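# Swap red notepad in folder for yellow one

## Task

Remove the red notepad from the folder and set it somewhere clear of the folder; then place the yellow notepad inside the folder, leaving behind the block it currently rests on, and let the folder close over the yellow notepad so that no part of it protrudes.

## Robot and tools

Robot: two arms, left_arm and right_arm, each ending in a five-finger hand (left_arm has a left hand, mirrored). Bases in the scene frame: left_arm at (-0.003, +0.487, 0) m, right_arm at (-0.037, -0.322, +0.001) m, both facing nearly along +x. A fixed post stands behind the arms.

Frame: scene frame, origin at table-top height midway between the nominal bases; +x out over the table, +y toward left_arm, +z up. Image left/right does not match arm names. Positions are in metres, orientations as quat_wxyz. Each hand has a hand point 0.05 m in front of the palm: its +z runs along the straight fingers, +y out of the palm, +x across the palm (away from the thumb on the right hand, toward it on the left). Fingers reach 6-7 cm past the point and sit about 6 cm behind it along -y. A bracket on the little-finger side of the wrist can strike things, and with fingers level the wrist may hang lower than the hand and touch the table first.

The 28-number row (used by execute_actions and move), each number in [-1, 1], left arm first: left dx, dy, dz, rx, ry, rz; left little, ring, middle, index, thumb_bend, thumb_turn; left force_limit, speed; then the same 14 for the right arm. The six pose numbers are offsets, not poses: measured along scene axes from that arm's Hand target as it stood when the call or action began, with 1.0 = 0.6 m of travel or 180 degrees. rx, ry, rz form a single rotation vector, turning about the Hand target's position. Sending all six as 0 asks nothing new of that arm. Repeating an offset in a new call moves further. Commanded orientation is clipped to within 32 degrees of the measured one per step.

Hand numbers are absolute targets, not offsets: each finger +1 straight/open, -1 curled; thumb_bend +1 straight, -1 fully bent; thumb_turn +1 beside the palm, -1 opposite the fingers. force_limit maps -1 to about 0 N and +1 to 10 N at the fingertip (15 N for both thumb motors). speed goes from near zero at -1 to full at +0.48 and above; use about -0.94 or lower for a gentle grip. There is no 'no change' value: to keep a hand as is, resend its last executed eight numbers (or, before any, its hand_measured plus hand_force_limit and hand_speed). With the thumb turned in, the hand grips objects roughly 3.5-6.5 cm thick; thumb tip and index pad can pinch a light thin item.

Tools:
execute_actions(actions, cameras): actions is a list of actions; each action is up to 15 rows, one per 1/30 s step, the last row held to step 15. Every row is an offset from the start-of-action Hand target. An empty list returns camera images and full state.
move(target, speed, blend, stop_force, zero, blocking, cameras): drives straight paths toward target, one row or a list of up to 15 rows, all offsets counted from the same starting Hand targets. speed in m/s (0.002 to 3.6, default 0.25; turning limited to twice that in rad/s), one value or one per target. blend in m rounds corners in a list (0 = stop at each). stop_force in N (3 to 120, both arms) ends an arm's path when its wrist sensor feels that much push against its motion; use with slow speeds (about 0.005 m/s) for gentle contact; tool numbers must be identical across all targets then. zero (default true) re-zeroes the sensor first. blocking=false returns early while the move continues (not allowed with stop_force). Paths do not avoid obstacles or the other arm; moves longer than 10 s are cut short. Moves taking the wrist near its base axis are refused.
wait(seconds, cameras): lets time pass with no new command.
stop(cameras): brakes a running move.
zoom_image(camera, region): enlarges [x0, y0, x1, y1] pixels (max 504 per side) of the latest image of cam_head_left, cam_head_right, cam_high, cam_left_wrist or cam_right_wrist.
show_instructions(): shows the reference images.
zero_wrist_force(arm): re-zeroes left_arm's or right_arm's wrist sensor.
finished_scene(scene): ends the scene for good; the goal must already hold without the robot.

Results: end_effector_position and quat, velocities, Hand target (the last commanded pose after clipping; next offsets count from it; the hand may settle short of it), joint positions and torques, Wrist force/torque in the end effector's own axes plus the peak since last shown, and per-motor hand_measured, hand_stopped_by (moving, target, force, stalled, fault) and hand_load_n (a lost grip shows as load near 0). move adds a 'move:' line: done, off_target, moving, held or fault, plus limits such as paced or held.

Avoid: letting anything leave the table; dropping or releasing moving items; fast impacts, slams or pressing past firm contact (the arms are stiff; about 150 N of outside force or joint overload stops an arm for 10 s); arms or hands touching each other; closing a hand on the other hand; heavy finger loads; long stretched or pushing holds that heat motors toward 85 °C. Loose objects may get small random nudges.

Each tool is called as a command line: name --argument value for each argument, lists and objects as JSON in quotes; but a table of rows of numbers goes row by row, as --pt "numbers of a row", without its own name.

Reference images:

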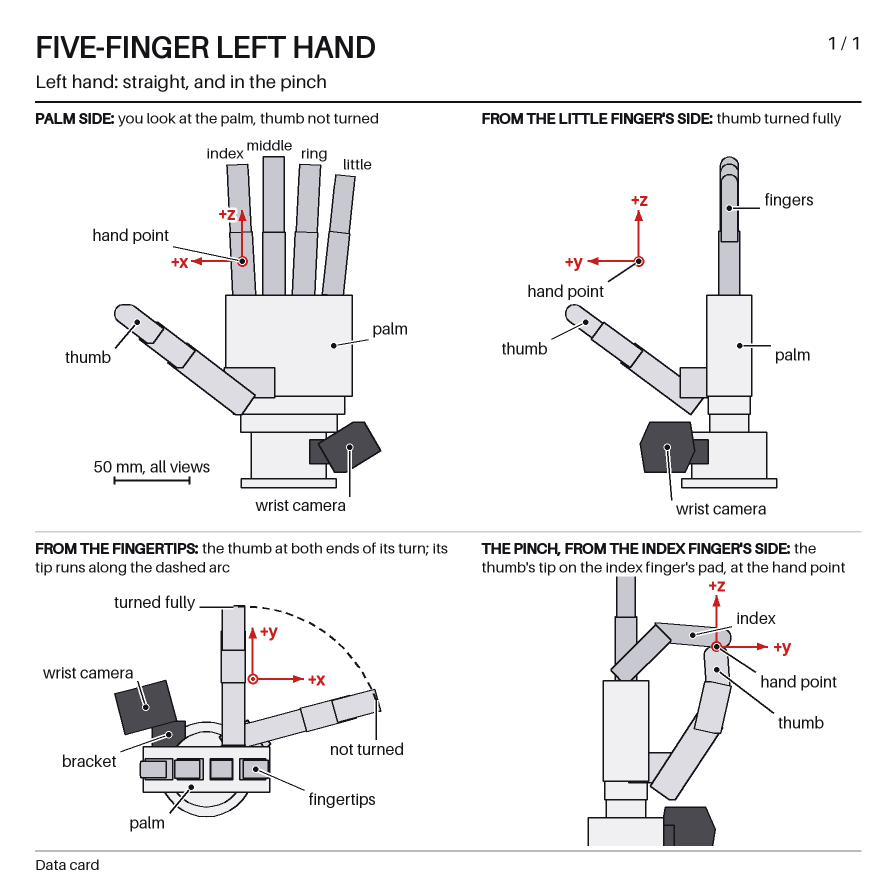

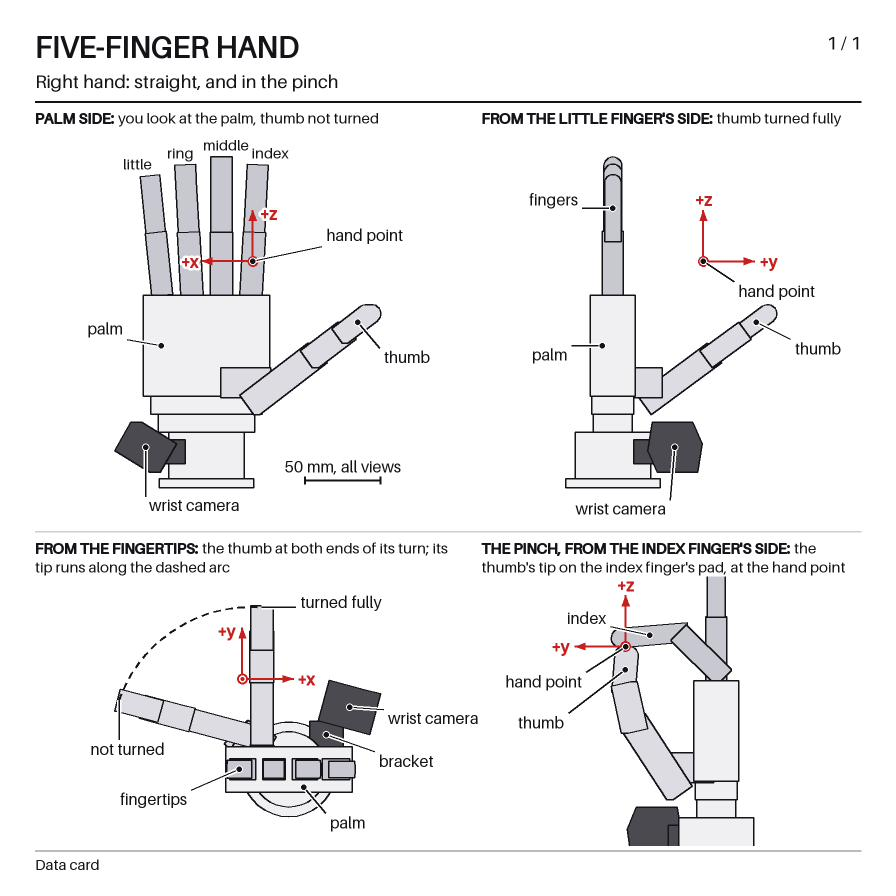

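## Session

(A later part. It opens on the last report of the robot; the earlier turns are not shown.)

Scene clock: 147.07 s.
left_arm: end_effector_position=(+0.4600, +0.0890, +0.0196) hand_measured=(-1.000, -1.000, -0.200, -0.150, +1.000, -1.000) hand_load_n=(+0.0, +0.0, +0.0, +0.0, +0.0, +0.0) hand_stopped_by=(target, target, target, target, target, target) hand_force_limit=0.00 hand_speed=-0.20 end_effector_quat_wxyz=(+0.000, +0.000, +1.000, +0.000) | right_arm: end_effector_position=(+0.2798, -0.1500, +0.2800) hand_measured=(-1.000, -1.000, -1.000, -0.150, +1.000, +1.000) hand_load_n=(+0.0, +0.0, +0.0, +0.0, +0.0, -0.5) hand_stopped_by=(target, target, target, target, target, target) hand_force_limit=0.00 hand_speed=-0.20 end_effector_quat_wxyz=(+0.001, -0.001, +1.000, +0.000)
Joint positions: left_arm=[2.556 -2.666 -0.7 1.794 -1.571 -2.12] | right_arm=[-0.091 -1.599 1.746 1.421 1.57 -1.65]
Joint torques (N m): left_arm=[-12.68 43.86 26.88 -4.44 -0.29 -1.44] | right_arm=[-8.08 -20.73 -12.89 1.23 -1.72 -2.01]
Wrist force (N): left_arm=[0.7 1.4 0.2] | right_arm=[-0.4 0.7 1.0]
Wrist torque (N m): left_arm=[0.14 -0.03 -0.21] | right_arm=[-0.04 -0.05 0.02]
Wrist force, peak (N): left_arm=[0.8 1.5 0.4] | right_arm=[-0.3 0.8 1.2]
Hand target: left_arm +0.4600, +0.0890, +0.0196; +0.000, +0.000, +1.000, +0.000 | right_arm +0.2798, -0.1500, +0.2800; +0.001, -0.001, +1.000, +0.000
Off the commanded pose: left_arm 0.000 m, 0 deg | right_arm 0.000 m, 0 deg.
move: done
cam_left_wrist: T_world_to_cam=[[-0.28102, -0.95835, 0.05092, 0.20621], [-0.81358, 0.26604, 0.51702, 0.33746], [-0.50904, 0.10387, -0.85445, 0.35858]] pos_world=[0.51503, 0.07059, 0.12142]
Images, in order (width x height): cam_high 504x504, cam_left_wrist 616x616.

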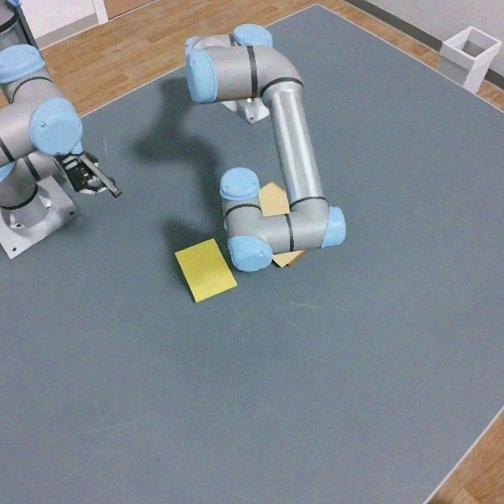

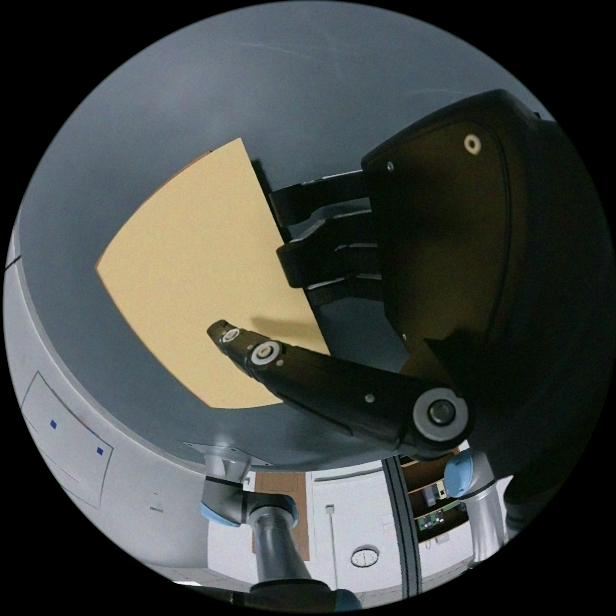

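move --target '[0,0.002,0.0117,0,0,0,-1,-1,-0.2,-0.15,1,-1,-0.5,-0.2,0,0,0,0,0,0,-1,-1,-1,-0.15,1,1,0,-0.2]' --speed 0.02

move --target '[0,0,0,0,0,0,-1,-1,-0.2,-0.15,0.2,-1,-0.5,-0.7,0,0,0,0,0,0,-1,-1,-1,-0.15,1,1,0,-0.2]'

move --target '[0,0,0,0,0,0,-1,-1,-0.2,-0.15,-0.3,-1,-0.4,-0.94,0,0,0,0,0,0,-1,-1,-1,-0.15,1,1,0,-0.2]' --cameras '["cam_left_wrist"]'

zoom_image --camera "cam_left_wrist" --region '[180, 150, 410, 380]'

Scene clock: 149.13 s.
left_arm: end_effector_position=(+0.4600, +0.0902, +0.0268) hand_measured=(-1.000, -1.000, -0.200, -0.150, +1.000, -1.000) hand_load_n=(+0.0, +0.0, +0.0, +0.0, +0.0, +0.0) hand_stopped_by=(target, target, target, target, target, target) hand_force_limit=-0.50 hand_speed=-0.20 end_effector_quat_wxyz=(+0.000, +0.000, +1.000, +0.000) | right_arm: end_effector_position=(+0.2798, -0.1500, +0.2800) hand_measured=(-1.000, -1.000, -1.000, -0.150, +1.000, +1.000) hand_load_n=(+0.0, +0.0, -0.5, +0.0, +0.0, +0.0) hand_stopped_by=(target, target, target, target, target, target) hand_force_limit=0.00 hand_speed=-0.20 end_effector_quat_wxyz=(+0.001, -0.001, +1.000, +0.000)
Joint positions: left_arm=[2.557 -2.657 -0.698 1.784 -1.571 -2.118] | right_arm=[-0.091 -1.599 1.746 1.421 1.57 -1.65]
Joint torques (N m): left_arm=[12.38 53.13 23.99 -1.73 1.14 1.49] | right_arm=[-8.14 -20.54 -12.21 0.95 -1.83 -2.11]
Wrist force (N): left_arm=[0.5 1.3 0.3] | right_arm=[-0.3 0.6 1.1]
Wrist torque (N m): left_arm=[0.12 0.00 -0.22] | right_arm=[-0.06 -0.07 0.02]
Wrist force, peak (N): left_arm=[0.9 1.4 0.4] | right_arm=[-0.4 1.0 1.0]
Hand target: left_arm +0.4600, +0.0902, +0.0266; +0.000, +0.000, +1.000, +0.000 | right_arm +0.2798, -0.1500, +0.2800; +0.001, -0.001, +1.000, +0.000
Off the commanded pose: left_arm 0.000 m, 0 deg | right_arm 0.000 m, 0 deg.
move: done

Scene clock: 151.27 s.
left_arm: end_effector_position=(+0.4600, +0.0902, +0.0266) hand_measured=(-1.000, -1.000, -0.200, -0.150, +0.200, -1.000) hand_load_n=(+0.0, +0.0, +0.0, +0.5, +0.0, +0.0) hand_stopped_by=(target, target, target, target, target, target) hand_force_limit=-0.50 hand_speed=-0.70 end_effector_quat_wxyz=(+0.000, +0.000, +1.000, +0.000) | right_arm: end_effector_position=(+0.2798, -0.1500, +0.2800) hand_measured=(-1.000, -1.000, -1.000, -0.150, +1.000, +1.000) hand_load_n=(+0.0, +0.0, +0.0, +0.0, +0.0, +0.0) hand_stopped_by=(target, target, target, target, target, target) hand_force_limit=0.00 hand_speed=-0.20 end_effector_quat_wxyz=(+0.001, -0.001, +1.000, +0.000)
Joint positions: left_arm=[2.557 -2.657 -0.699 1.784 -1.571 -2.118] | right_arm=[-0.091 -1.599 1.746 1.421 1.57 -1.65]
Joint torques (N m): left_arm=[11.65 43.96 6.28 -0.83 1.06 -1.05] | right_arm=[-7.43 -20.15 -12.68 0.96 -1.83 -2]
Wrist force (N): left_arm=[0.6 1.2 0.4] | right_arm=[-0.5 0.8 1.0]
Wrist torque (N m): left_arm=[0.10 -0.01 -0.21] | right_arm=[-0.03 -0.04 0.01]
Wrist force, peak (N): left_arm=[0.9 1.4 0.6] | right_arm=[-0.5 0.8 1.1]
Hand target: left_arm +0.4600, +0.0902, +0.0266; +0.000, +0.000, +1.000, +0.000 | right_arm +0.2798, -0.1500, +0.2800; +0.001, -0.001, +1.000, +0.000
Off the commanded pose: left_arm 0.000 m, 0 deg | right_arm 0.000 m, 0 deg.
move: done

Scene clock: 156.27 s.
left_arm: end_effector_position=(+0.4600, +0.0902, +0.0266) hand_measured=(-1.000, -1.000, -0.200, -0.150, -0.228, -1.000) hand_load_n=(+0.0, +0.0, +0.5, +0.0, +0.0, +0.0) hand_stopped_by=(target, target, target, target, moving, target) hand_force_limit=-0.40 hand_speed=-0.94 end_effector_quat_wxyz=(+0.000, +0.000, +1.000, +0.000) | right_arm: end_effector_position=(+0.2798, -0.1500, +0.2800) hand_measured=(-1.000, -1.000, -1.000, -0.150, +1.000, +1.000) hand_load_n=(+0.0, +0.0, +0.0, +0.0, +0.0, +0.0) hand_stopped_by=(target, target, target, target, target, target) hand_force_limit=0.00 hand_speed=-0.20 end_effector_quat_wxyz=(+0.001, -0.001, +1.000, +0.000)
Joint positions: left_arm=[2.557 -2.657 -0.699 1.784 -1.571 -2.118] | right_arm=[-0.091 -1.599 1.746 1.421 1.57 -1.65]
Joint torques (N m): left_arm=[11.47 44.26 5.74 -1.88 0.94 -1.27] | right_arm=[-6.99 -19.06 -13.23 0.86 -1.77 -2.14]
Wrist force (N): left_arm=[0.9 1.2 0.4] | right_arm=[-0.4 0.7 1.1]
Wrist torque (N m): left_arm=[0.10 -0.05 -0.20] | right_arm=[-0.06 -0.06 0.02]
Wrist force, peak (N): left_arm=[0.9 1.5 0.4] | right_arm=[-0.2 0.8 1.3]
Hand target: left_arm +0.4600, +0.0902, +0.0266; +0.000, +0.000, +1.000, +0.000 | right_arm +0.2798, -0.1500, +0.2800; +0.001, -0.001, +1.000, +0.000
Off the commanded pose: left_arm 0.000 m, 0 deg | right_arm 0.000 m, 0 deg.
move: moving (left_arm; no rest 5 s after the move's start)
cam_left_wrist: T_world_to_cam=[[-0.28102, -0.95835, 0.05092, 0.207], [-0.81358, 0.26604, 0.51702, 0.33352], [-0.50904, 0.10387, -0.85445, 0.36444]] pos_world=[0.51503, 0.07179, 0.12842]

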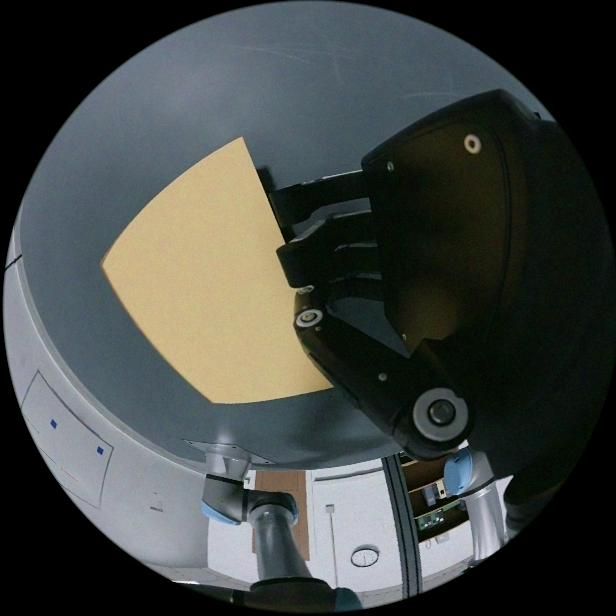

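Scaled by 2.191 from the camera's image (finer frame: 880x880).

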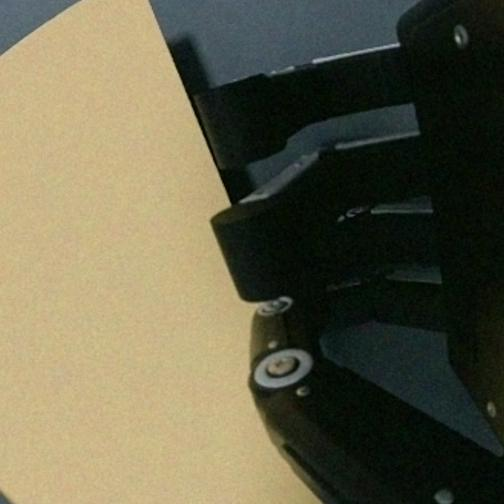

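wait --seconds 1.5

Scene clock: 157.97 s.
left_arm: end_effector_position=(+0.4600, +0.0902, +0.0266) hand_measured=(-1.000, -1.000, -0.200, -0.150, -0.300, -1.000) hand_load_n=(+0.0, +0.0, +0.5, +0.5, +0.0, +0.0) hand_stopped_by=(target, target, target, target, target, target) hand_force_limit=-0.40 hand_speed=-0.94 end_effector_quat_wxyz=(+0.000, +0.000, +1.000, +0.000) | right_arm: end_effector_position=(+0.2798, -0.1500, +0.2800) hand_measured=(-1.000, -1.000, -1.000, -0.150, +1.000, +1.000) hand_load_n=(+0.5, +0.0, +0.0, +0.0, +0.0, +0.0) hand_stopped_by=(target, target, target, target, target, target) hand_force_limit=0.00 hand_speed=-0.20 end_effector_quat_wxyz=(+0.001, -0.001, +1.000, +0.000)
Joint positions: left_arm=[2.557 -2.657 -0.699 1.784 -1.571 -2.118] | right_arm=[-0.091 -1.599 1.746 1.421 1.57 -1.65]
Joint torques (N m): left_arm=[12.21 43.97 5.79 -2.43 1.07 -1.1] | right_arm=[-7.08 -18.73 -13.08 0.97 -1.8 -2.04]
Wrist force (N): left_arm=[0.7 1.3 0.3] | right_arm=[-0.4 0.8 1.1]
Wrist torque (N m): left_arm=[0.11 -0.03 -0.20] | right_arm=[-0.04 -0.06 0.02]
Wrist force, peak (N): left_arm=[1.0 1.5 0.5] | right_arm=[-0.3 0.8 1.2]
Hand target: left_arm +0.4600, +0.0902, +0.0266; +0.000, +0.000, +1.000, +0.000 | right_arm +0.2798, -0.1500, +0.2800; +0.001, -0.001, +1.000, +0.000
Off the commanded pose: left_arm 0.000 m, 0 deg | right_arm 0.000 m, 0 deg.
wait: 1.50 s; at rest by 0.73 s

move --target '[0,0,0,0,0,0,-1,-1,-0.2,-0.15,0.6,-1,-0.4,-0.2,0,0,0,0,0,0,-1,-1,-1,-0.15,1,1,0,-0.2]'

move --pt "0 0.0063 0.0307 -0.0555 0 0 -1 -1 -0.2 -0.15 0.6 -1 -0.4 -0.2 0 0 0 0 0 0 -1 -1 -1 -0.15 1 1 0 -0.2" --pt "0 0.0228 0.0532 -0.0833 0 0 -1 -1 -0.2 -0.15 0.6 -1 -0.4 -0.2 0 0 0 0 0 0 -1 -1 -1 -0.15 1 1 0 -0.2" --speed 0.03 --blend '[0.003,0]' --cameras '["cam_left_wrist","cam_high"]'

zoom_image --camera "cam_left_wrist" --region '[180, 150, 410, 380]'

Scene clock: 162.37 s.
left_arm: end_effector_position=(+0.4600, +0.0902, +0.0266) hand_measured=(-1.000, -1.000, -0.200, -0.150, +0.600, -1.000) hand_load_n=(+0.0, +0.0, +0.5, +0.0, +0.0, +0.0) hand_stopped_by=(target, target, target, target, target, target) hand_force_limit=-0.40 hand_speed=-0.20 end_effector_quat_wxyz=(+0.000, +0.000, +1.000, +0.000) | right_arm: end_effector_position=(+0.2798, -0.1500, +0.2800) hand_measured=(-1.000, -1.000, -1.000, -0.150, +1.000, +1.000) hand_load_n=(+0.0, +0.0, +0.0, +0.0, +0.0, +0.0) hand_stopped_by=(target, target, target, target, target, target) hand_force_limit=0.00 hand_speed=-0.20 end_effector_quat_wxyz=(+0.001, -0.001, +1.000, +0.000)
Joint positions: left_arm=[2.557 -2.657 -0.699 1.784 -1.571 -2.118] | right_arm=[-0.091 -1.599 1.746 1.421 1.57 -1.65]
Joint torques (N m): left_arm=[11.68 44.65 6.35 -3.42 0.93 -1.04] | right_arm=[-6.76 -18.78 -14.36 0.88 -1.85 -2.16]
Wrist force (N): left_arm=[0.7 1.4 0.3] | right_arm=[-0.4 0.7 1.0]
Wrist torque (N m): left_arm=[0.13 -0.04 -0.21] | right_arm=[-0.04 -0.06 0.02]
Wrist force, peak (N): left_arm=[0.8 1.5 0.5] | right_arm=[-0.3 0.9 1.2]
Hand target: left_arm +0.4600, +0.0902, +0.0266; +0.000, +0.000, +1.000, +0.000 | right_arm +0.2798, -0.1500, +0.2800; +0.001, -0.001, +1.000, +0.000
Off the commanded pose: left_arm 0.000 m, 0 deg | right_arm 0.000 m, 0 deg.
move: done

Scene clock: 167.00 s.
left_arm: end_effector_position=(+0.4601, +0.1040, +0.0586) hand_measured=(-1.000, -1.000, -0.200, -0.150, +0.600, -1.000) hand_load_n=(+0.0, +0.0, +0.0, +0.0, +0.0, +0.5) hand_stopped_by=(target, target, target, target, target, target) hand_force_limit=-0.40 hand_speed=-0.20 end_effector_quat_wxyz=(+0.000, +0.000, +0.991, -0.131) end_effector_velocity=(+0.001, +0.000, -0.001) end_effector_angular_velocity=(+0.005, -0.002, +0.001) | right_arm: end_effector_position=(+0.2798, -0.1500, +0.2800) hand_measured=(-1.000, -1.000, -1.000, -0.150, +1.000, +1.000) hand_load_n=(+0.5, +0.0, +0.0, +0.0, +0.0, +0.0) hand_stopped_by=(target, target, target, target, target, target) hand_force_limit=0.00 hand_speed=-0.20 end_effector_quat_wxyz=(+0.001, -0.001, +1.000, +0.000)
Joint positions: left_arm=[2.67 -2.452 -0.962 1.955 -1.333 -2.019] | right_arm=[-0.091 -1.599 1.746 1.421 1.57 -1.65]
Joint velocities: left_arm=[-0.001 -0.002 0.003 0 -0.005 -0.002] | right_arm=[within noise]
Joint torques (N m): left_arm=[-10.6 37.44 25.34 -3.77 -1.12 -0.99] | right_arm=[-6.76 -19.18 -14.4 0.83 -1.79 -2.12]
Wrist force (N): left_arm=[1.0 1.7 0.3] | right_arm=[-0.4 0.8 0.9]
Wrist torque (N m): left_arm=[0.15 -0.08 -0.24] | right_arm=[-0.03 -0.06 0.02]
Wrist force, peak (N): left_arm=[0.9 2.0 0.7] | right_arm=[-0.4 0.8 1.2]
Hand target: left_arm +0.4600, +0.1039, +0.0585; +0.000, +0.000, +0.991, -0.130 | right_arm +0.2798, -0.1500, +0.2800; +0.001, -0.001, +1.000, +0.000
Off the commanded pose: left_arm 0.000 m, 0 deg | right_arm 0.000 m, 0 deg.
move: done
cam_left_wrist: T_world_to_cam=[[-0.28103, -0.91245, 0.2974, 0.19946], [-0.81371, 0.39085, 0.43025, 0.30553], [-0.50883, -0.12108, -0.85231, 0.41363]] pos_world=[0.51513, 0.11266, 0.16176]
Images, in order (width x height): cam_high 504x504, cam_left_wrist 616x616.

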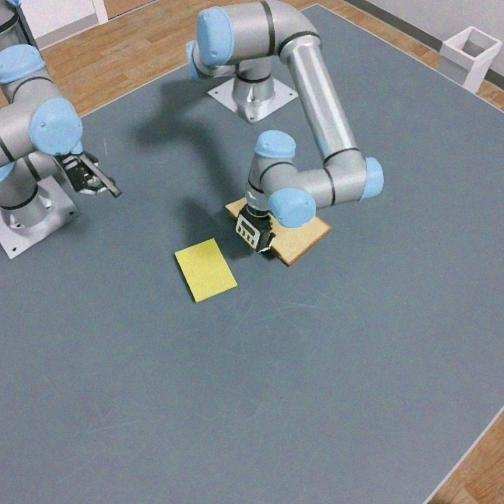

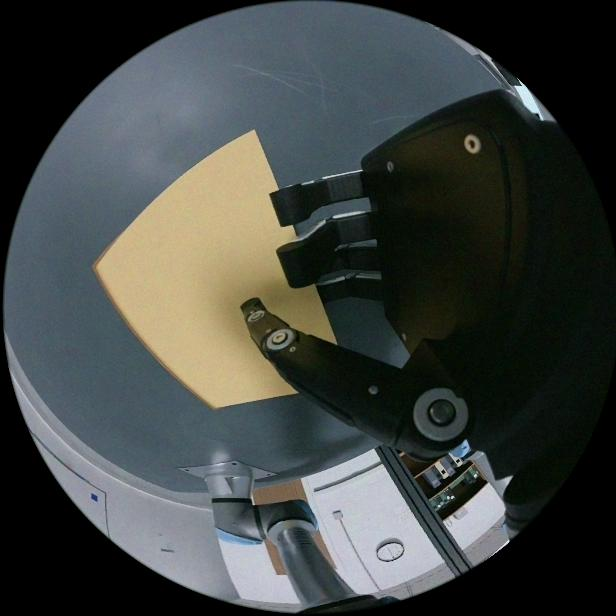

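Scaled by 2.191 from the camera's image (finer frame: 880x880).

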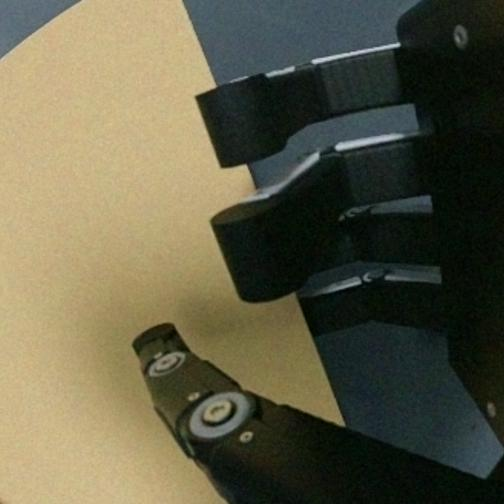

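move --target '[0,0,0,0,0,0,-1,-1,-0.2,-0.15,-0.02,-1,-0.4,-0.85,0,0,0,0,0,0,-1,-1,-1,-0.15,1,1,0,-0.2]'

wait --seconds 1.5 --cameras '["cam_left_wrist"]'

zoom_image --camera "cam_left_wrist" --region '[180, 150, 410, 380]'

Scene clock: 170.80 s.
left_arm: end_effector_position=(+0.4600, +0.1039, +0.0585) hand_measured=(-1.000, -1.000, -0.200, -0.150, -0.020, -1.000) hand_load_n=(+0.0, +0.0, +0.5, +0.0, +0.0, +0.0) hand_stopped_by=(target, target, target, target, target, target) hand_force_limit=-0.40 hand_speed=-0.85 end_effector_quat_wxyz=(+0.000, +0.000, +0.991, -0.130) | right_arm: end_effector_position=(+0.2798, -0.1500, +0.2800) hand_measured=(-1.000, -1.000, -1.000, -0.150, +1.000, +1.000) hand_load_n=(+0.0, +0.0, +0.0, +0.0, +0.0, +0.0) hand_stopped_by=(target, target, target, target, target, target) hand_force_limit=0.00 hand_speed=-0.20 end_effector_quat_wxyz=(+0.001, -0.001, +1.000, +0.000)
Joint positions: left_arm=[2.67 -2.452 -0.961 1.955 -1.334 -2.019] | right_arm=[-0.091 -1.599 1.746 1.421 1.57 -1.65]
Joint torques (N m): left_arm=[-11.54 39.08 25.69 -4.06 -1 -1.69] | right_arm=[-6.06 -18.5 -14.37 0.93 -1.93 -2.11]
Wrist force (N): left_arm=[1.1 1.5 0.6] | right_arm=[-0.3 0.5 1.1]
Wrist torque (N m): left_arm=[0.10 -0.10 -0.23] | right_arm=[-0.08 -0.08 0.02]
Wrist force, peak (N): left_arm=[1.0 1.9 0.7] | right_arm=[-0.4 0.9 1.1]
Hand target: left_arm +0.4600, +0.1039, +0.0585; +0.000, +0.000, +0.991, -0.130 | right_arm +0.2798, -0.1500, +0.2800; +0.001, -0.001, +1.000, +0.000
Off the commanded pose: left_arm 0.000 m, 0 deg | right_arm 0.000 m, 0 deg.
move: done

Scene clock: 172.30 s.
left_arm: end_effector_position=(+0.4600, +0.1039, +0.0585) hand_measured=(-1.000, -1.000, -0.200, -0.150, -0.020, -1.000) hand_load_n=(+0.0, +0.0, +0.5, +0.0, +0.0, +0.0) hand_stopped_by=(target, target, target, target, target, target) hand_force_limit=-0.40 hand_speed=-0.85 end_effector_quat_wxyz=(+0.000, +0.000, +0.991, -0.130) | right_arm: end_effector_position=(+0.2798, -0.1500, +0.2800) hand_measured=(-1.000, -1.000, -1.000, -0.150, +1.000, +1.000) hand_load_n=(+0.0, +0.0, +0.5, +0.0, +0.0, +0.0) hand_stopped_by=(target, target, target, target, target, target) hand_force_limit=0.00 hand_speed=-0.20 end_effector_quat_wxyz=(+0.001, -0.001, +1.000, +0.000)
Joint positions: left_arm=[2.67 -2.452 -0.961 1.955 -1.334 -2.019] | right_arm=[-0.091 -1.599 1.746 1.421 1.57 -1.65]
Joint torques (N m): left_arm=[-11.92 39.66 24.41 -3.91 -0.86 -1.61] | right_arm=[-6.13 -17.86 -14.02 0.74 -1.82 -1.99]
Wrist force (N): left_arm=[0.9 1.7 0.5] | right_arm=[-0.4 0.7 0.9]
Wrist torque (N m): left_arm=[0.13 -0.07 -0.25] | right_arm=[-0.04 -0.05 0.01]
Wrist force, peak (N): left_arm=[0.9 1.9 0.7] | right_arm=[-0.5 0.7 1.3]
Hand target: left_arm +0.4600, +0.1039, +0.0585; +0.000, +0.000, +0.991, -0.130 | right_arm +0.2798, -0.1500, +0.2800; +0.001, -0.001, +1.000, +0.000
Off the commanded pose: left_arm 0.000 m, 0 deg | right_arm 0.000 m, 0 deg.
wait: 1.50 s; at rest by 0.17 s
cam_left_wrist: T_world_to_cam=[[-0.28105, -0.91255, 0.2971, 0.19934], [-0.81356, 0.39076, 0.43061, 0.30545], [-0.50904, -0.12069, -0.85224, 0.41352]] pos_world=[0.51503, 0.11246, 0.16166]

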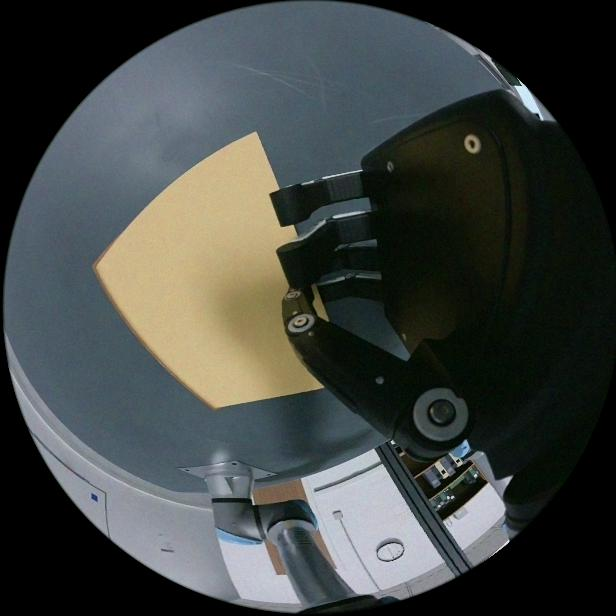

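Scaled by 2.191 from the camera's image (finer frame: 880x880).

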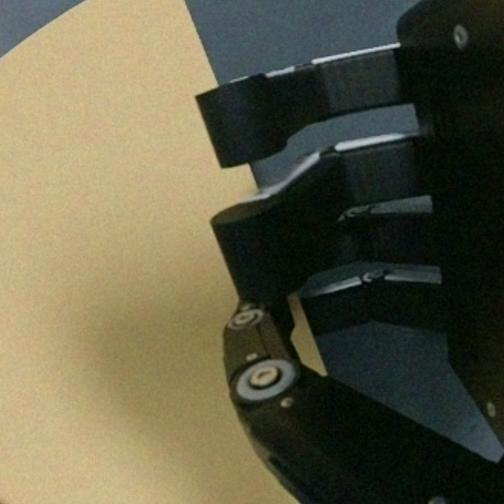

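move --target '[0,0,0,0,0,0,-1,-1,-0.38,-0.35,-0.02,-1,-0.4,-0.94,0,0,0,0,0,0,-1,-1,-1,-0.15,1,1,0,-0.2]'

wait --seconds 1.5 --cameras '["cam_left_wrist"]'

zoom_image --camera "cam_left_wrist" --region '[180, 150, 410, 380]'

Scene clock: 173.73 s.
left_arm: end_effector_position=(+0.4600, +0.1039, +0.0585) hand_measured=(-1.000, -1.000, -0.216, -0.228, -0.020, -1.000) hand_load_n=(+0.0, +0.0, +3.5, +4.0, +1.0, +0.0) hand_stopped_by=(target, target, force, force, target, target) hand_force_limit=-0.40 hand_speed=-0.94 end_effector_quat_wxyz=(+0.000, +0.000, +0.991, -0.130) | right_arm: end_effector_position=(+0.2798, -0.1500, +0.2800) hand_measured=(-1.000, -1.000, -1.000, -0.150, +1.000, +1.000) hand_load_n=(+0.0, +0.0, +0.0, +0.0, +0.0, +0.0) hand_stopped_by=(target, target, target, target, target, target) hand_force_limit=0.00 hand_speed=-0.20 end_effector_quat_wxyz=(+0.001, -0.001, +1.000, +0.000)
Joint positions: left_arm=[2.67 -2.452 -0.961 1.955 -1.334 -2.019] | right_arm=[-0.091 -1.599 1.746 1.421 1.57 -1.65]
Joint torques (N m): left_arm=[-11.83 38.98 23.87 -3.68 -0.84 -1.59] | right_arm=[-6.3 -17.86 -14.79 0.91 -1.86 -2.11]
Wrist force (N): left_arm=[0.9 1.7 0.5] | right_arm=[-0.4 0.6 1.1]
Wrist torque (N m): left_arm=[0.14 -0.07 -0.25] | right_arm=[-0.06 -0.06 0.02]
Wrist force, peak (N): left_arm=[1.1 1.7 0.7] | right_arm=[-0.4 1.0 1.0]
Hand target: left_arm +0.4600, +0.1039, +0.0585; +0.000, +0.000, +0.991, -0.130 | right_arm +0.2798, -0.1500, +0.2800; +0.001, -0.001, +1.000, +0.000
Off the commanded pose: left_arm 0.000 m, 0 deg | right_arm 0.000 m, 0 deg.
move: done

Scene clock: 175.23 s.
left_arm: end_effector_position=(+0.4600, +0.1039, +0.0585) hand_measured=(-1.000, -1.000, -0.216, -0.228, -0.020, -1.000) hand_load_n=(+0.5, +0.0, +3.5, +4.0, +0.5, +0.0) hand_stopped_by=(target, target, force, force, target, target) hand_force_limit=-0.40 hand_speed=-0.94 end_effector_quat_wxyz=(+0.000, +0.000, +0.991, -0.130) | right_arm: end_effector_position=(+0.2798, -0.1500, +0.2800) hand_measured=(-1.000, -1.000, -1.000, -0.150, +1.000, +1.000) hand_load_n=(+0.0, +0.0, +0.0, +0.0, +0.0, +0.0) hand_stopped_by=(target, target, target, target, target, target) hand_force_limit=0.00 hand_speed=-0.20 end_effector_quat_wxyz=(+0.001, -0.001, +1.000, +0.000)
Joint positions: left_arm=[2.67 -2.452 -0.961 1.955 -1.334 -2.019] | right_arm=[-0.091 -1.599 1.746 1.421 1.57 -1.65]
Joint torques (N m): left_arm=[-11.48 39.75 23.47 -3.57 -0.81 -1.68] | right_arm=[-4.75 -17.62 -13.94 0.96 -1.83 -1.97]
Wrist force (N): left_arm=[1.0 1.7 0.4] | right_arm=[-0.4 0.8 1.0]
Wrist torque (N m): left_arm=[0.14 -0.08 -0.24] | right_arm=[-0.03 -0.06 0.02]
Wrist force, peak (N): left_arm=[1.1 1.9 0.5] | right_arm=[-0.4 0.8 1.3]
Hand target: left_arm +0.4600, +0.1039, +0.0585; +0.000, +0.000, +0.991, -0.130 | right_arm +0.2798, -0.1500, +0.2800; +0.001, -0.001, +1.000, +0.000
Off the commanded pose: left_arm 0.000 m, 0 deg | right_arm 0.000 m, 0 deg.
wait: 1.50 s; at rest by 0.17 s
cam_left_wrist: T_world_to_cam=[[-0.28105, -0.91255, 0.2971, 0.19934], [-0.81356, 0.39076, 0.43061, 0.30545], [-0.50904, -0.12069, -0.85224, 0.41352]] pos_world=[0.51503, 0.11246, 0.16166]

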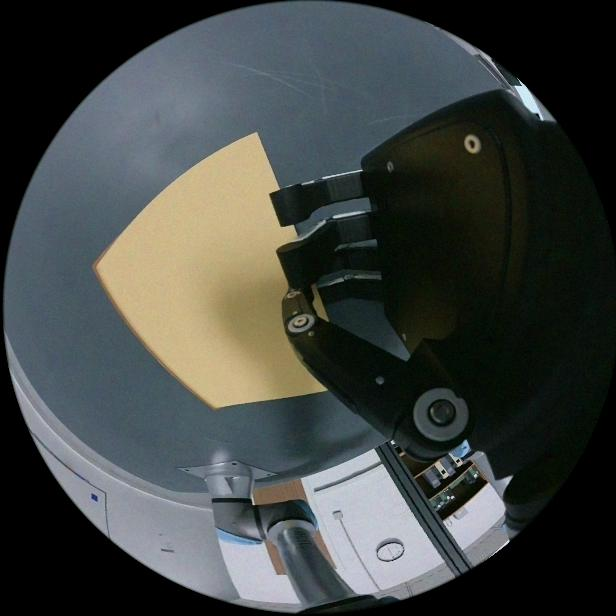

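Scaled by 2.191 from the camera's image (finer frame: 880x880).

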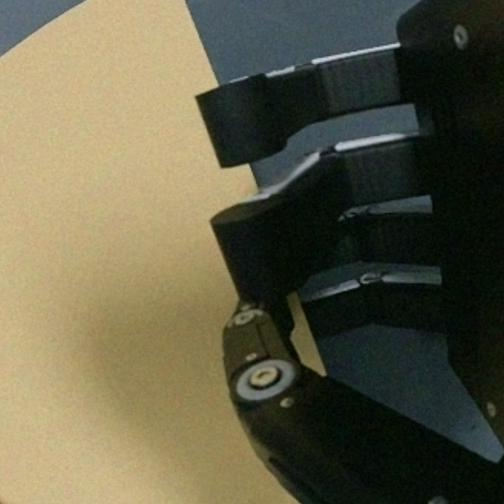

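move --pt "-0.0019 0.0289 0.069 -0.0832 -0.0055 0 -1 -1 -0.38 -0.35 -0.02 -1 -0.4 -0.94 0 0 0 0 0 0 -1 -1 -1 -0.15 1 1 0 -0.2" --pt "-0.0049 0.0747 0.1282 -0.1664 -0.011 0 -1 -1 -0.38 -0.35 -0.02 -1 -0.4 -0.94 0 0 0 0 0 0 -1 -1 -1 -0.15 1 1 0 -0.2" --speed 0.04 --blend '[0.004,0]' --cameras '["all"]'

Scene clock: 184.30 s.
left_arm: end_effector_position=(+0.4570, +0.1488, +0.1355) hand_measured=(-1.000, -1.000, -0.216, -0.228, -0.020, -1.000) hand_load_n=(+0.0, +0.0, +3.5, +4.0, +0.5, +0.0) hand_stopped_by=(target, target, force, force, target, target) hand_force_limit=-0.40 hand_speed=-0.94 end_effector_quat_wxyz=(+0.017, +0.002, +0.924, -0.382) | right_arm: end_effector_position=(+0.2798, -0.1500, +0.2800) hand_measured=(-1.000, -1.000, -1.000, -0.150, +1.000, +1.000) hand_load_n=(+0.0, +0.0, +0.0, +0.0, +0.0, +0.0) hand_stopped_by=(target, target, target, target, target, target) hand_force_limit=0.00 hand_speed=-0.20 end_effector_quat_wxyz=(+0.001, -0.001, +1.000, +0.000)
Joint positions: left_arm=[2.962 -2.166 -1.341 2.116 -0.802 -1.781] | right_arm=[-0.091 -1.599 1.746 1.421 1.57 -1.65]
Joint torques (N m): left_arm=[-13.21 32.23 24.91 -0.69 -0.34 -1.57] | right_arm=[-3.45 -17.15 -15.97 0.85 -1.92 -2.09]
Wrist force (N): left_arm=[1.3 3.1 0.3] | right_arm=[-0.4 0.6 1.1]
Wrist torque (N m): left_arm=[0.20 -0.16 -0.32] | right_arm=[-0.06 -0.05 0.02]
Wrist force, peak (N): left_arm=[1.1 3.2 0.4] | right_arm=[-0.4 0.8 1.3]
Hand target: left_arm +0.4570, +0.1487, +0.1355; +0.017, +0.002, +0.924, -0.382 | right_arm +0.2798, -0.1500, +0.2800; +0.001, -0.001, +1.000, +0.000
Off the commanded pose: left_arm 0.000 m, 0 deg | right_arm 0.000 m, 0 deg.
move: done
cam_left_wrist: T_world_to_cam=[[-0.29871, -0.64484, 0.70353, 0.12983], [-0.82394, 0.54623, 0.15083, 0.27188], [-0.48155, -0.53461, -0.69448, 0.5108]] pos_world=[0.50877, 0.20828, 0.22239]
cam_right_wrist: T_world_to_cam=[[-0.22504, 0.97341, -0.04286, 0.22532], [0.81438, 0.21206, 0.5402, -0.35786], [0.53492, 0.08666, -0.84045, 0.21881]] pos_world=[0.22509, -0.1624, 0.38687]

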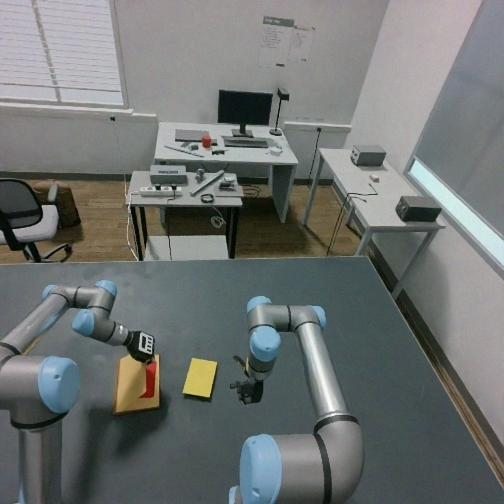

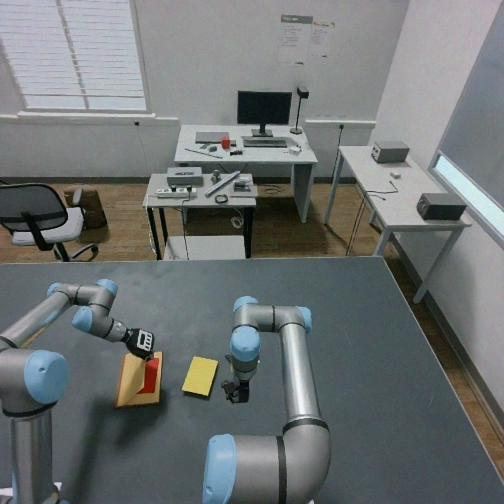

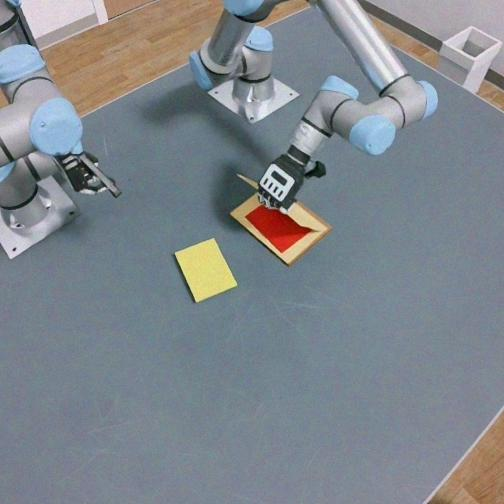

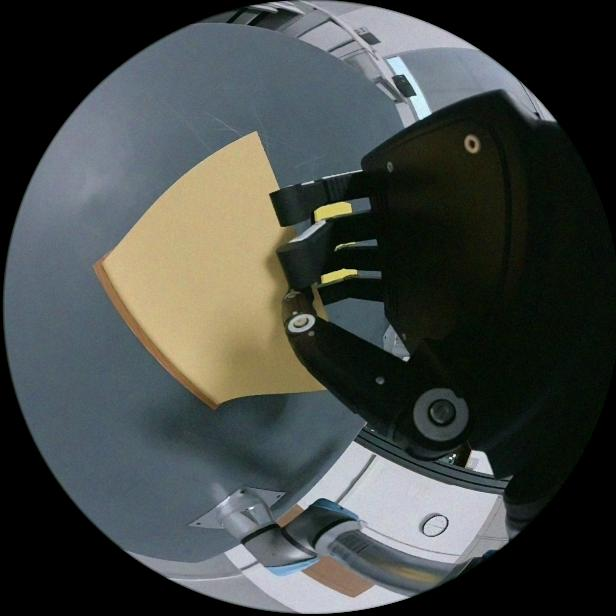

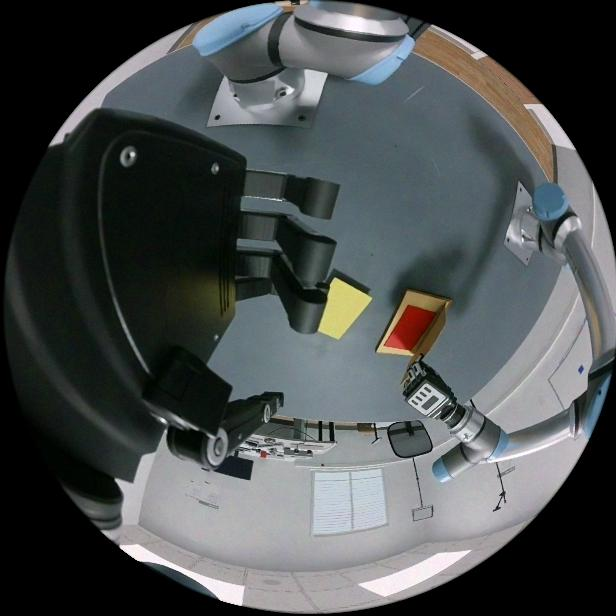

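move --pt "-0.004 0.0595 0.0451 -0.0832 -0.0055 0 -1 -1 -0.38 -0.35 -0.02 -1 -0.4 -0.94 0 0 0 0 0 0 -1 -1 -1 -0.15 1 1 0 -0.2" --pt "-0.0086 0.1287 0.0735 -0.1664 -0.011 0 -1 -1 -0.38 -0.35 -0.02 -1 -0.4 -0.94 0 0 0 0 0 0 -1 -1 -1 -0.15 1 1 0 -0.2" --speed 0.04 --blend '[0.004,0]' --cameras '["all"]'

Scene clock: 192.27 s.
left_arm: end_effector_position=(+0.4519, +0.2260, +0.1795) hand_measured=(-1.000, -1.000, -0.216, -0.228, -0.020, -1.000) hand_load_n=(+0.0, +0.5, +3.5, +4.0, +0.5, +0.0) hand_stopped_by=(target, target, force, force, target, target) hand_force_limit=-0.40 hand_speed=-0.94 end_effector_quat_wxyz=(+0.032, +0.004, +0.793, -0.608) | right_arm: end_effector_position=(+0.2798, -0.1500, +0.2800) hand_measured=(-1.000, -1.000, -1.000, -0.150, +1.000, +1.000) hand_load_n=(+0.0, +0.0, +0.0, +0.0, +0.0, +0.0) hand_stopped_by=(target, target, target, target, target, target) hand_force_limit=0.00 hand_speed=-0.20 end_effector_quat_wxyz=(+0.001, -0.001, +1.000, +0.000)
Joint positions: left_arm=[3.318 -2.181 -1.681 1.739 -0.309 -0.939] | right_arm=[-0.091 -1.599 1.746 1.421 1.57 -1.65]
Joint torques (N m): left_arm=[-12.08 43.4 22.27 -0.71 -0.09 -0.17] | right_arm=[-2.99 -16.22 -16.45 0.87 -1.66 -2.18]
Wrist force (N): left_arm=[1.4 3.3 0.0] | right_arm=[-0.2 0.8 1.0]
Wrist torque (N m): left_arm=[0.19 -0.29 -0.24] | right_arm=[-0.03 -0.07 0.03]
Wrist force, peak (N): left_arm=[1.2 3.8 -0.1] | right_arm=[-0.5 0.9 1.2]
Hand target: left_arm +0.4519, +0.2259, +0.1796; +0.032, +0.004, +0.793, -0.608 | right_arm +0.2798, -0.1500, +0.2800; +0.001, -0.001, +1.000, +0.000
Off the commanded pose: left_arm 0.000 m, 0 deg | right_arm 0.000 m, 0 deg.
move: done
cam_left_wrist: T_world_to_cam=[[-0.32711, -0.21013, 0.92133, 0.02257], [-0.82367, 0.54131, -0.16898, 0.27724], [-0.46321, -0.81415, -0.35014, 0.57309]] pos_world=[0.5012, 0.32125, 0.22672]
cam_right_wrist: T_world_to_cam=[[-0.22504, 0.97341, -0.04286, 0.22532], [0.81438, 0.21206, 0.5402, -0.35786], [0.53492, 0.08666, -0.84045, 0.21881]] pos_world=[0.22509, -0.1624, 0.38687]

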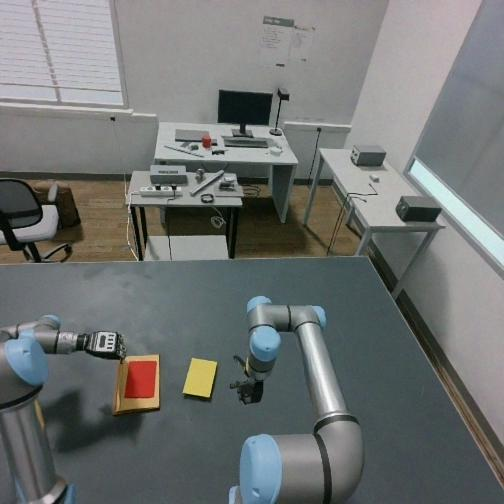

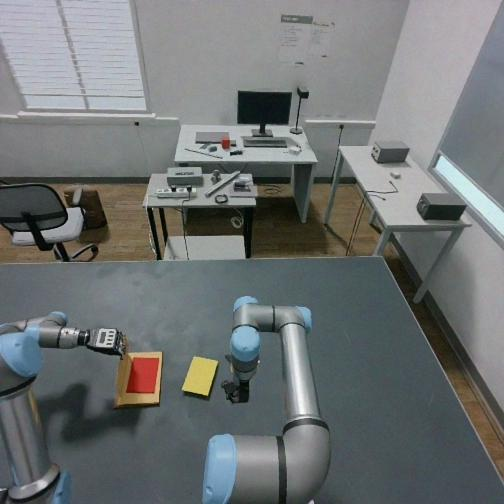

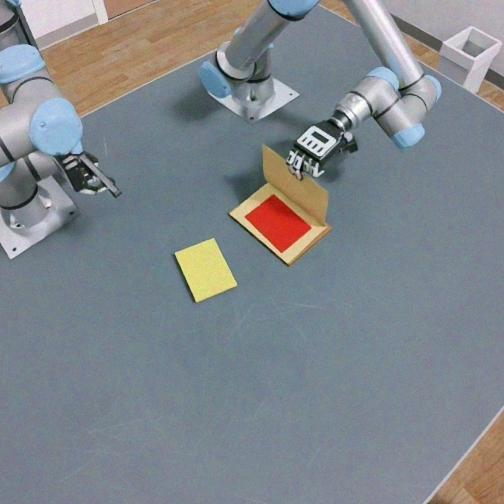

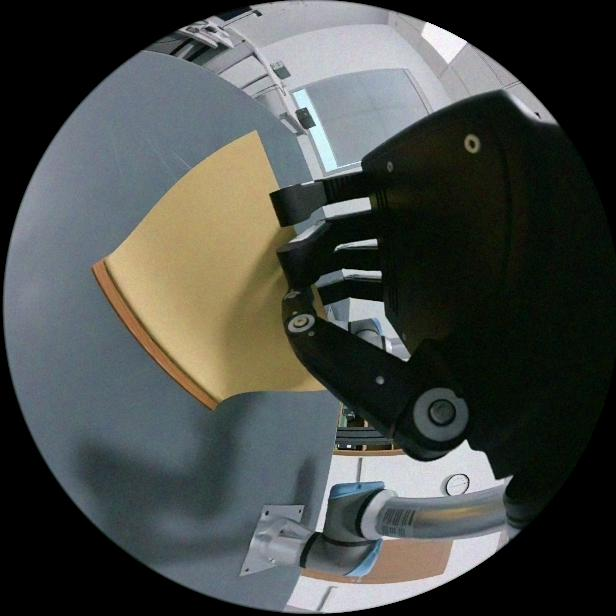

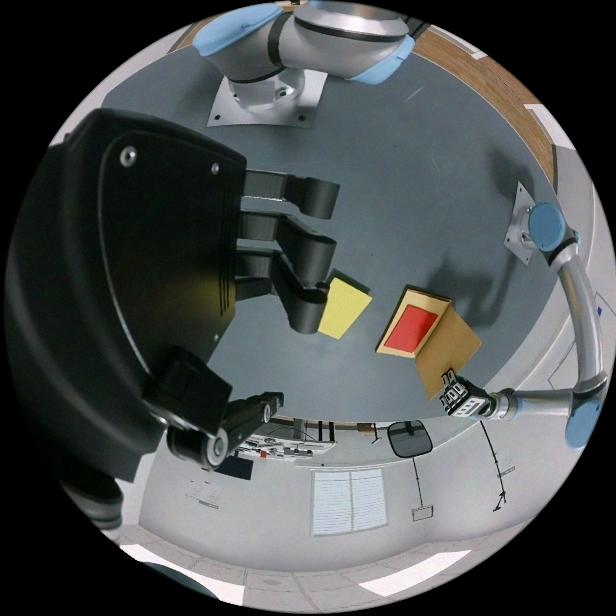

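zoom_image --camera "cam_high" --region '[160, 130, 350, 310]'

zoom_image --camera "cam_right_wrist" --region '[310, 260, 500, 420]'

zoom_image --camera "cam_head_right" --region '[90, 310, 230, 430]'

Scaled by 2.653 from the camera's image (finer frame: 720x720).

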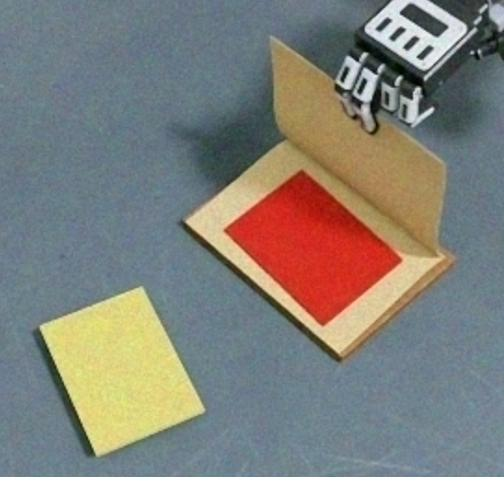

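Scaled by 2.653 from the camera's image (finer frame: 880x880).

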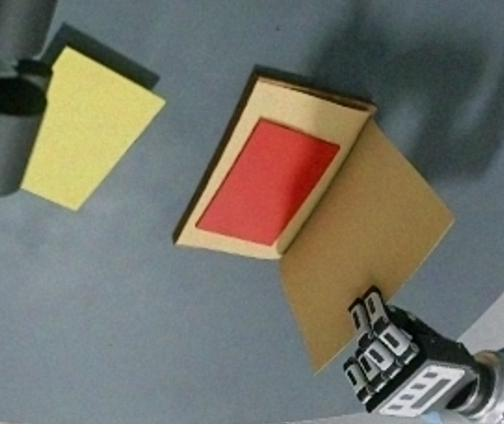

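Scaled by 3.600 from the camera's image (finer frame: 720x720).

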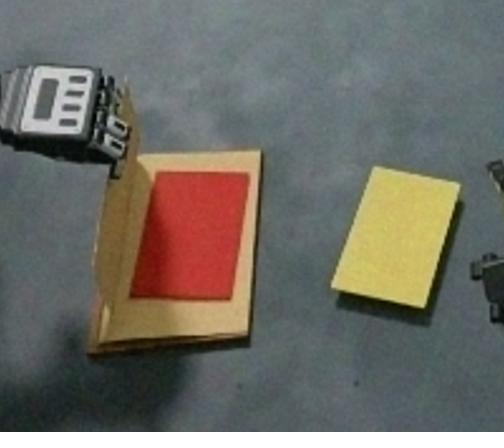

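move --pt "0 0 0 0 0 0 -1 -1 -0.38 -0.35 -0.02 -1 -0.4 -0.94 0.2333 0.35 -0.15 0 0 0 -1 -1 -1 -0.15 1 1 0 -0.2" --speed 0.15 --cameras '["cam_right_wrist","cam_high"]'

zoom_image --camera "cam_right_wrist" --region '[300, 100, 530, 400]'

Scene clock: 196.97 s.
left_arm: end_effector_position=(+0.4519, +0.2259, +0.1796) hand_measured=(-1.000, -1.000, -0.216, -0.228, -0.020, -1.000) hand_load_n=(+0.0, +0.0, +3.5, +4.0, +0.5, +0.0) hand_stopped_by=(target, target, force, force, target, target) hand_force_limit=-0.40 hand_speed=-0.94 end_effector_quat_wxyz=(+0.032, +0.004, +0.793, -0.608) | right_arm: end_effector_position=(+0.4197, +0.0600, +0.1900) hand_measured=(-1.000, -1.000, -1.000, -0.150, +1.000, +1.000) hand_load_n=(+0.0, -0.5, +0.0, +0.0, +0.0, +0.0) hand_stopped_by=(target, target, target, target, target, target) hand_force_limit=0.00 hand_speed=-0.20 end_effector_quat_wxyz=(+0.001, -0.001, +1.000, +0.000)
Joint positions: left_arm=[3.318 -2.181 -1.681 1.739 -0.309 -0.939] | right_arm=[0.381 -0.993 1.195 1.367 1.571 -1.179]
Joint torques (N m): left_arm=[-11.64 51.94 21.12 -0.16 -0.07 -1.65] | right_arm=[-9.71 -33.8 -27.09 0.25 1.5 -1.32]
Wrist force (N): left_arm=[1.2 3.6 0.0] | right_arm=[-0.2 0.7 1.0]
Wrist torque (N m): left_arm=[0.24 -0.26 -0.26] | right_arm=[-0.02 -0.07 0.20]
Wrist force, peak (N): left_arm=[1.2 3.7 -0.1] | right_arm=[-0.9 2.1 1.5]
Hand target: left_arm +0.4519, +0.2259, +0.1796; +0.032, +0.004, +0.793, -0.608 | right_arm +0.4198, +0.0600, +0.1900; +0.001, -0.001, +1.000, +0.000
Off the commanded pose: left_arm 0.000 m, 0 deg | right_arm 0.000 m, 0 deg.
move: done
cam_right_wrist: T_world_to_cam=[[-0.22513, 0.97338, -0.04303, 0.04871], [0.81438, 0.21224, 0.54013, -0.46767], [0.53488, 0.08655, -0.84048, 0.05017]] pos_world=[0.36499, 0.0475, 0.29686]
Images, in order (width x height): cam_high 504x504, cam_right_wrist 616x616.

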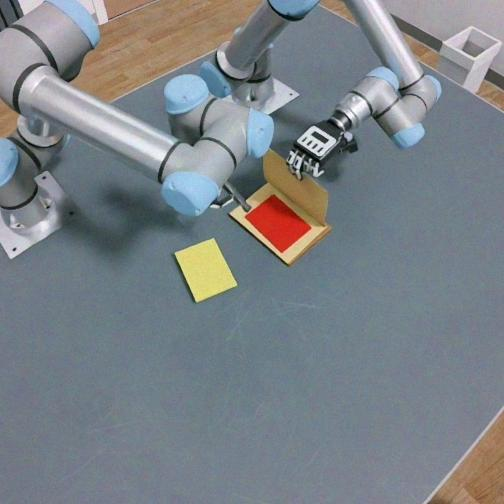

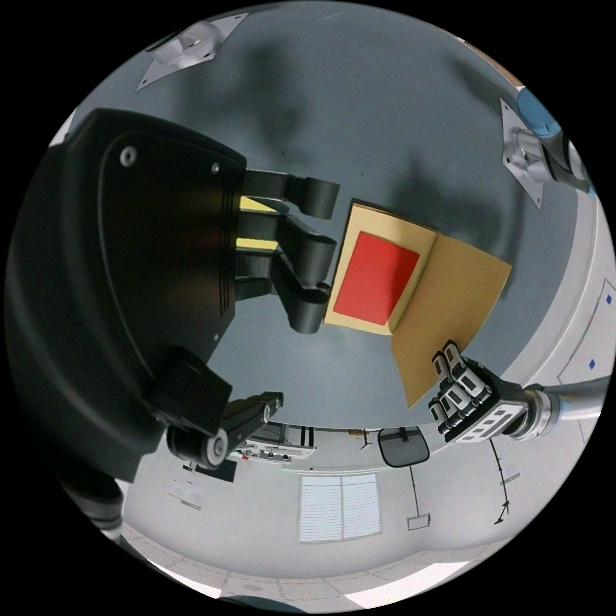

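Scaled by 1.680 from the camera's image (finer frame: 880x880).

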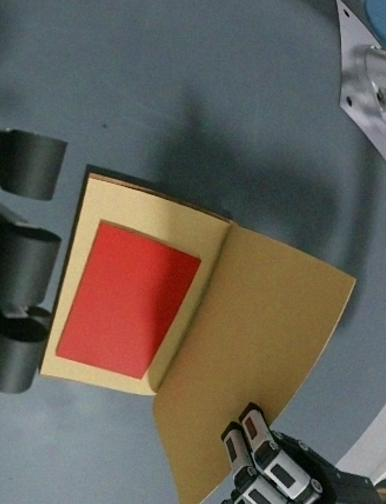

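zoom_image --camera "cam_right_wrist" --region '[310, 190, 450, 345]'

Scaled by 3.252 from the camera's image (finer frame: 880x880).

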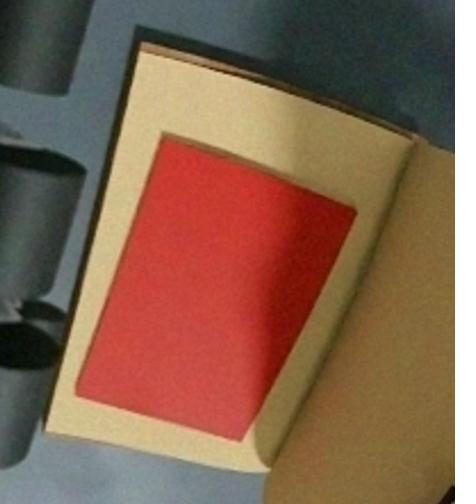

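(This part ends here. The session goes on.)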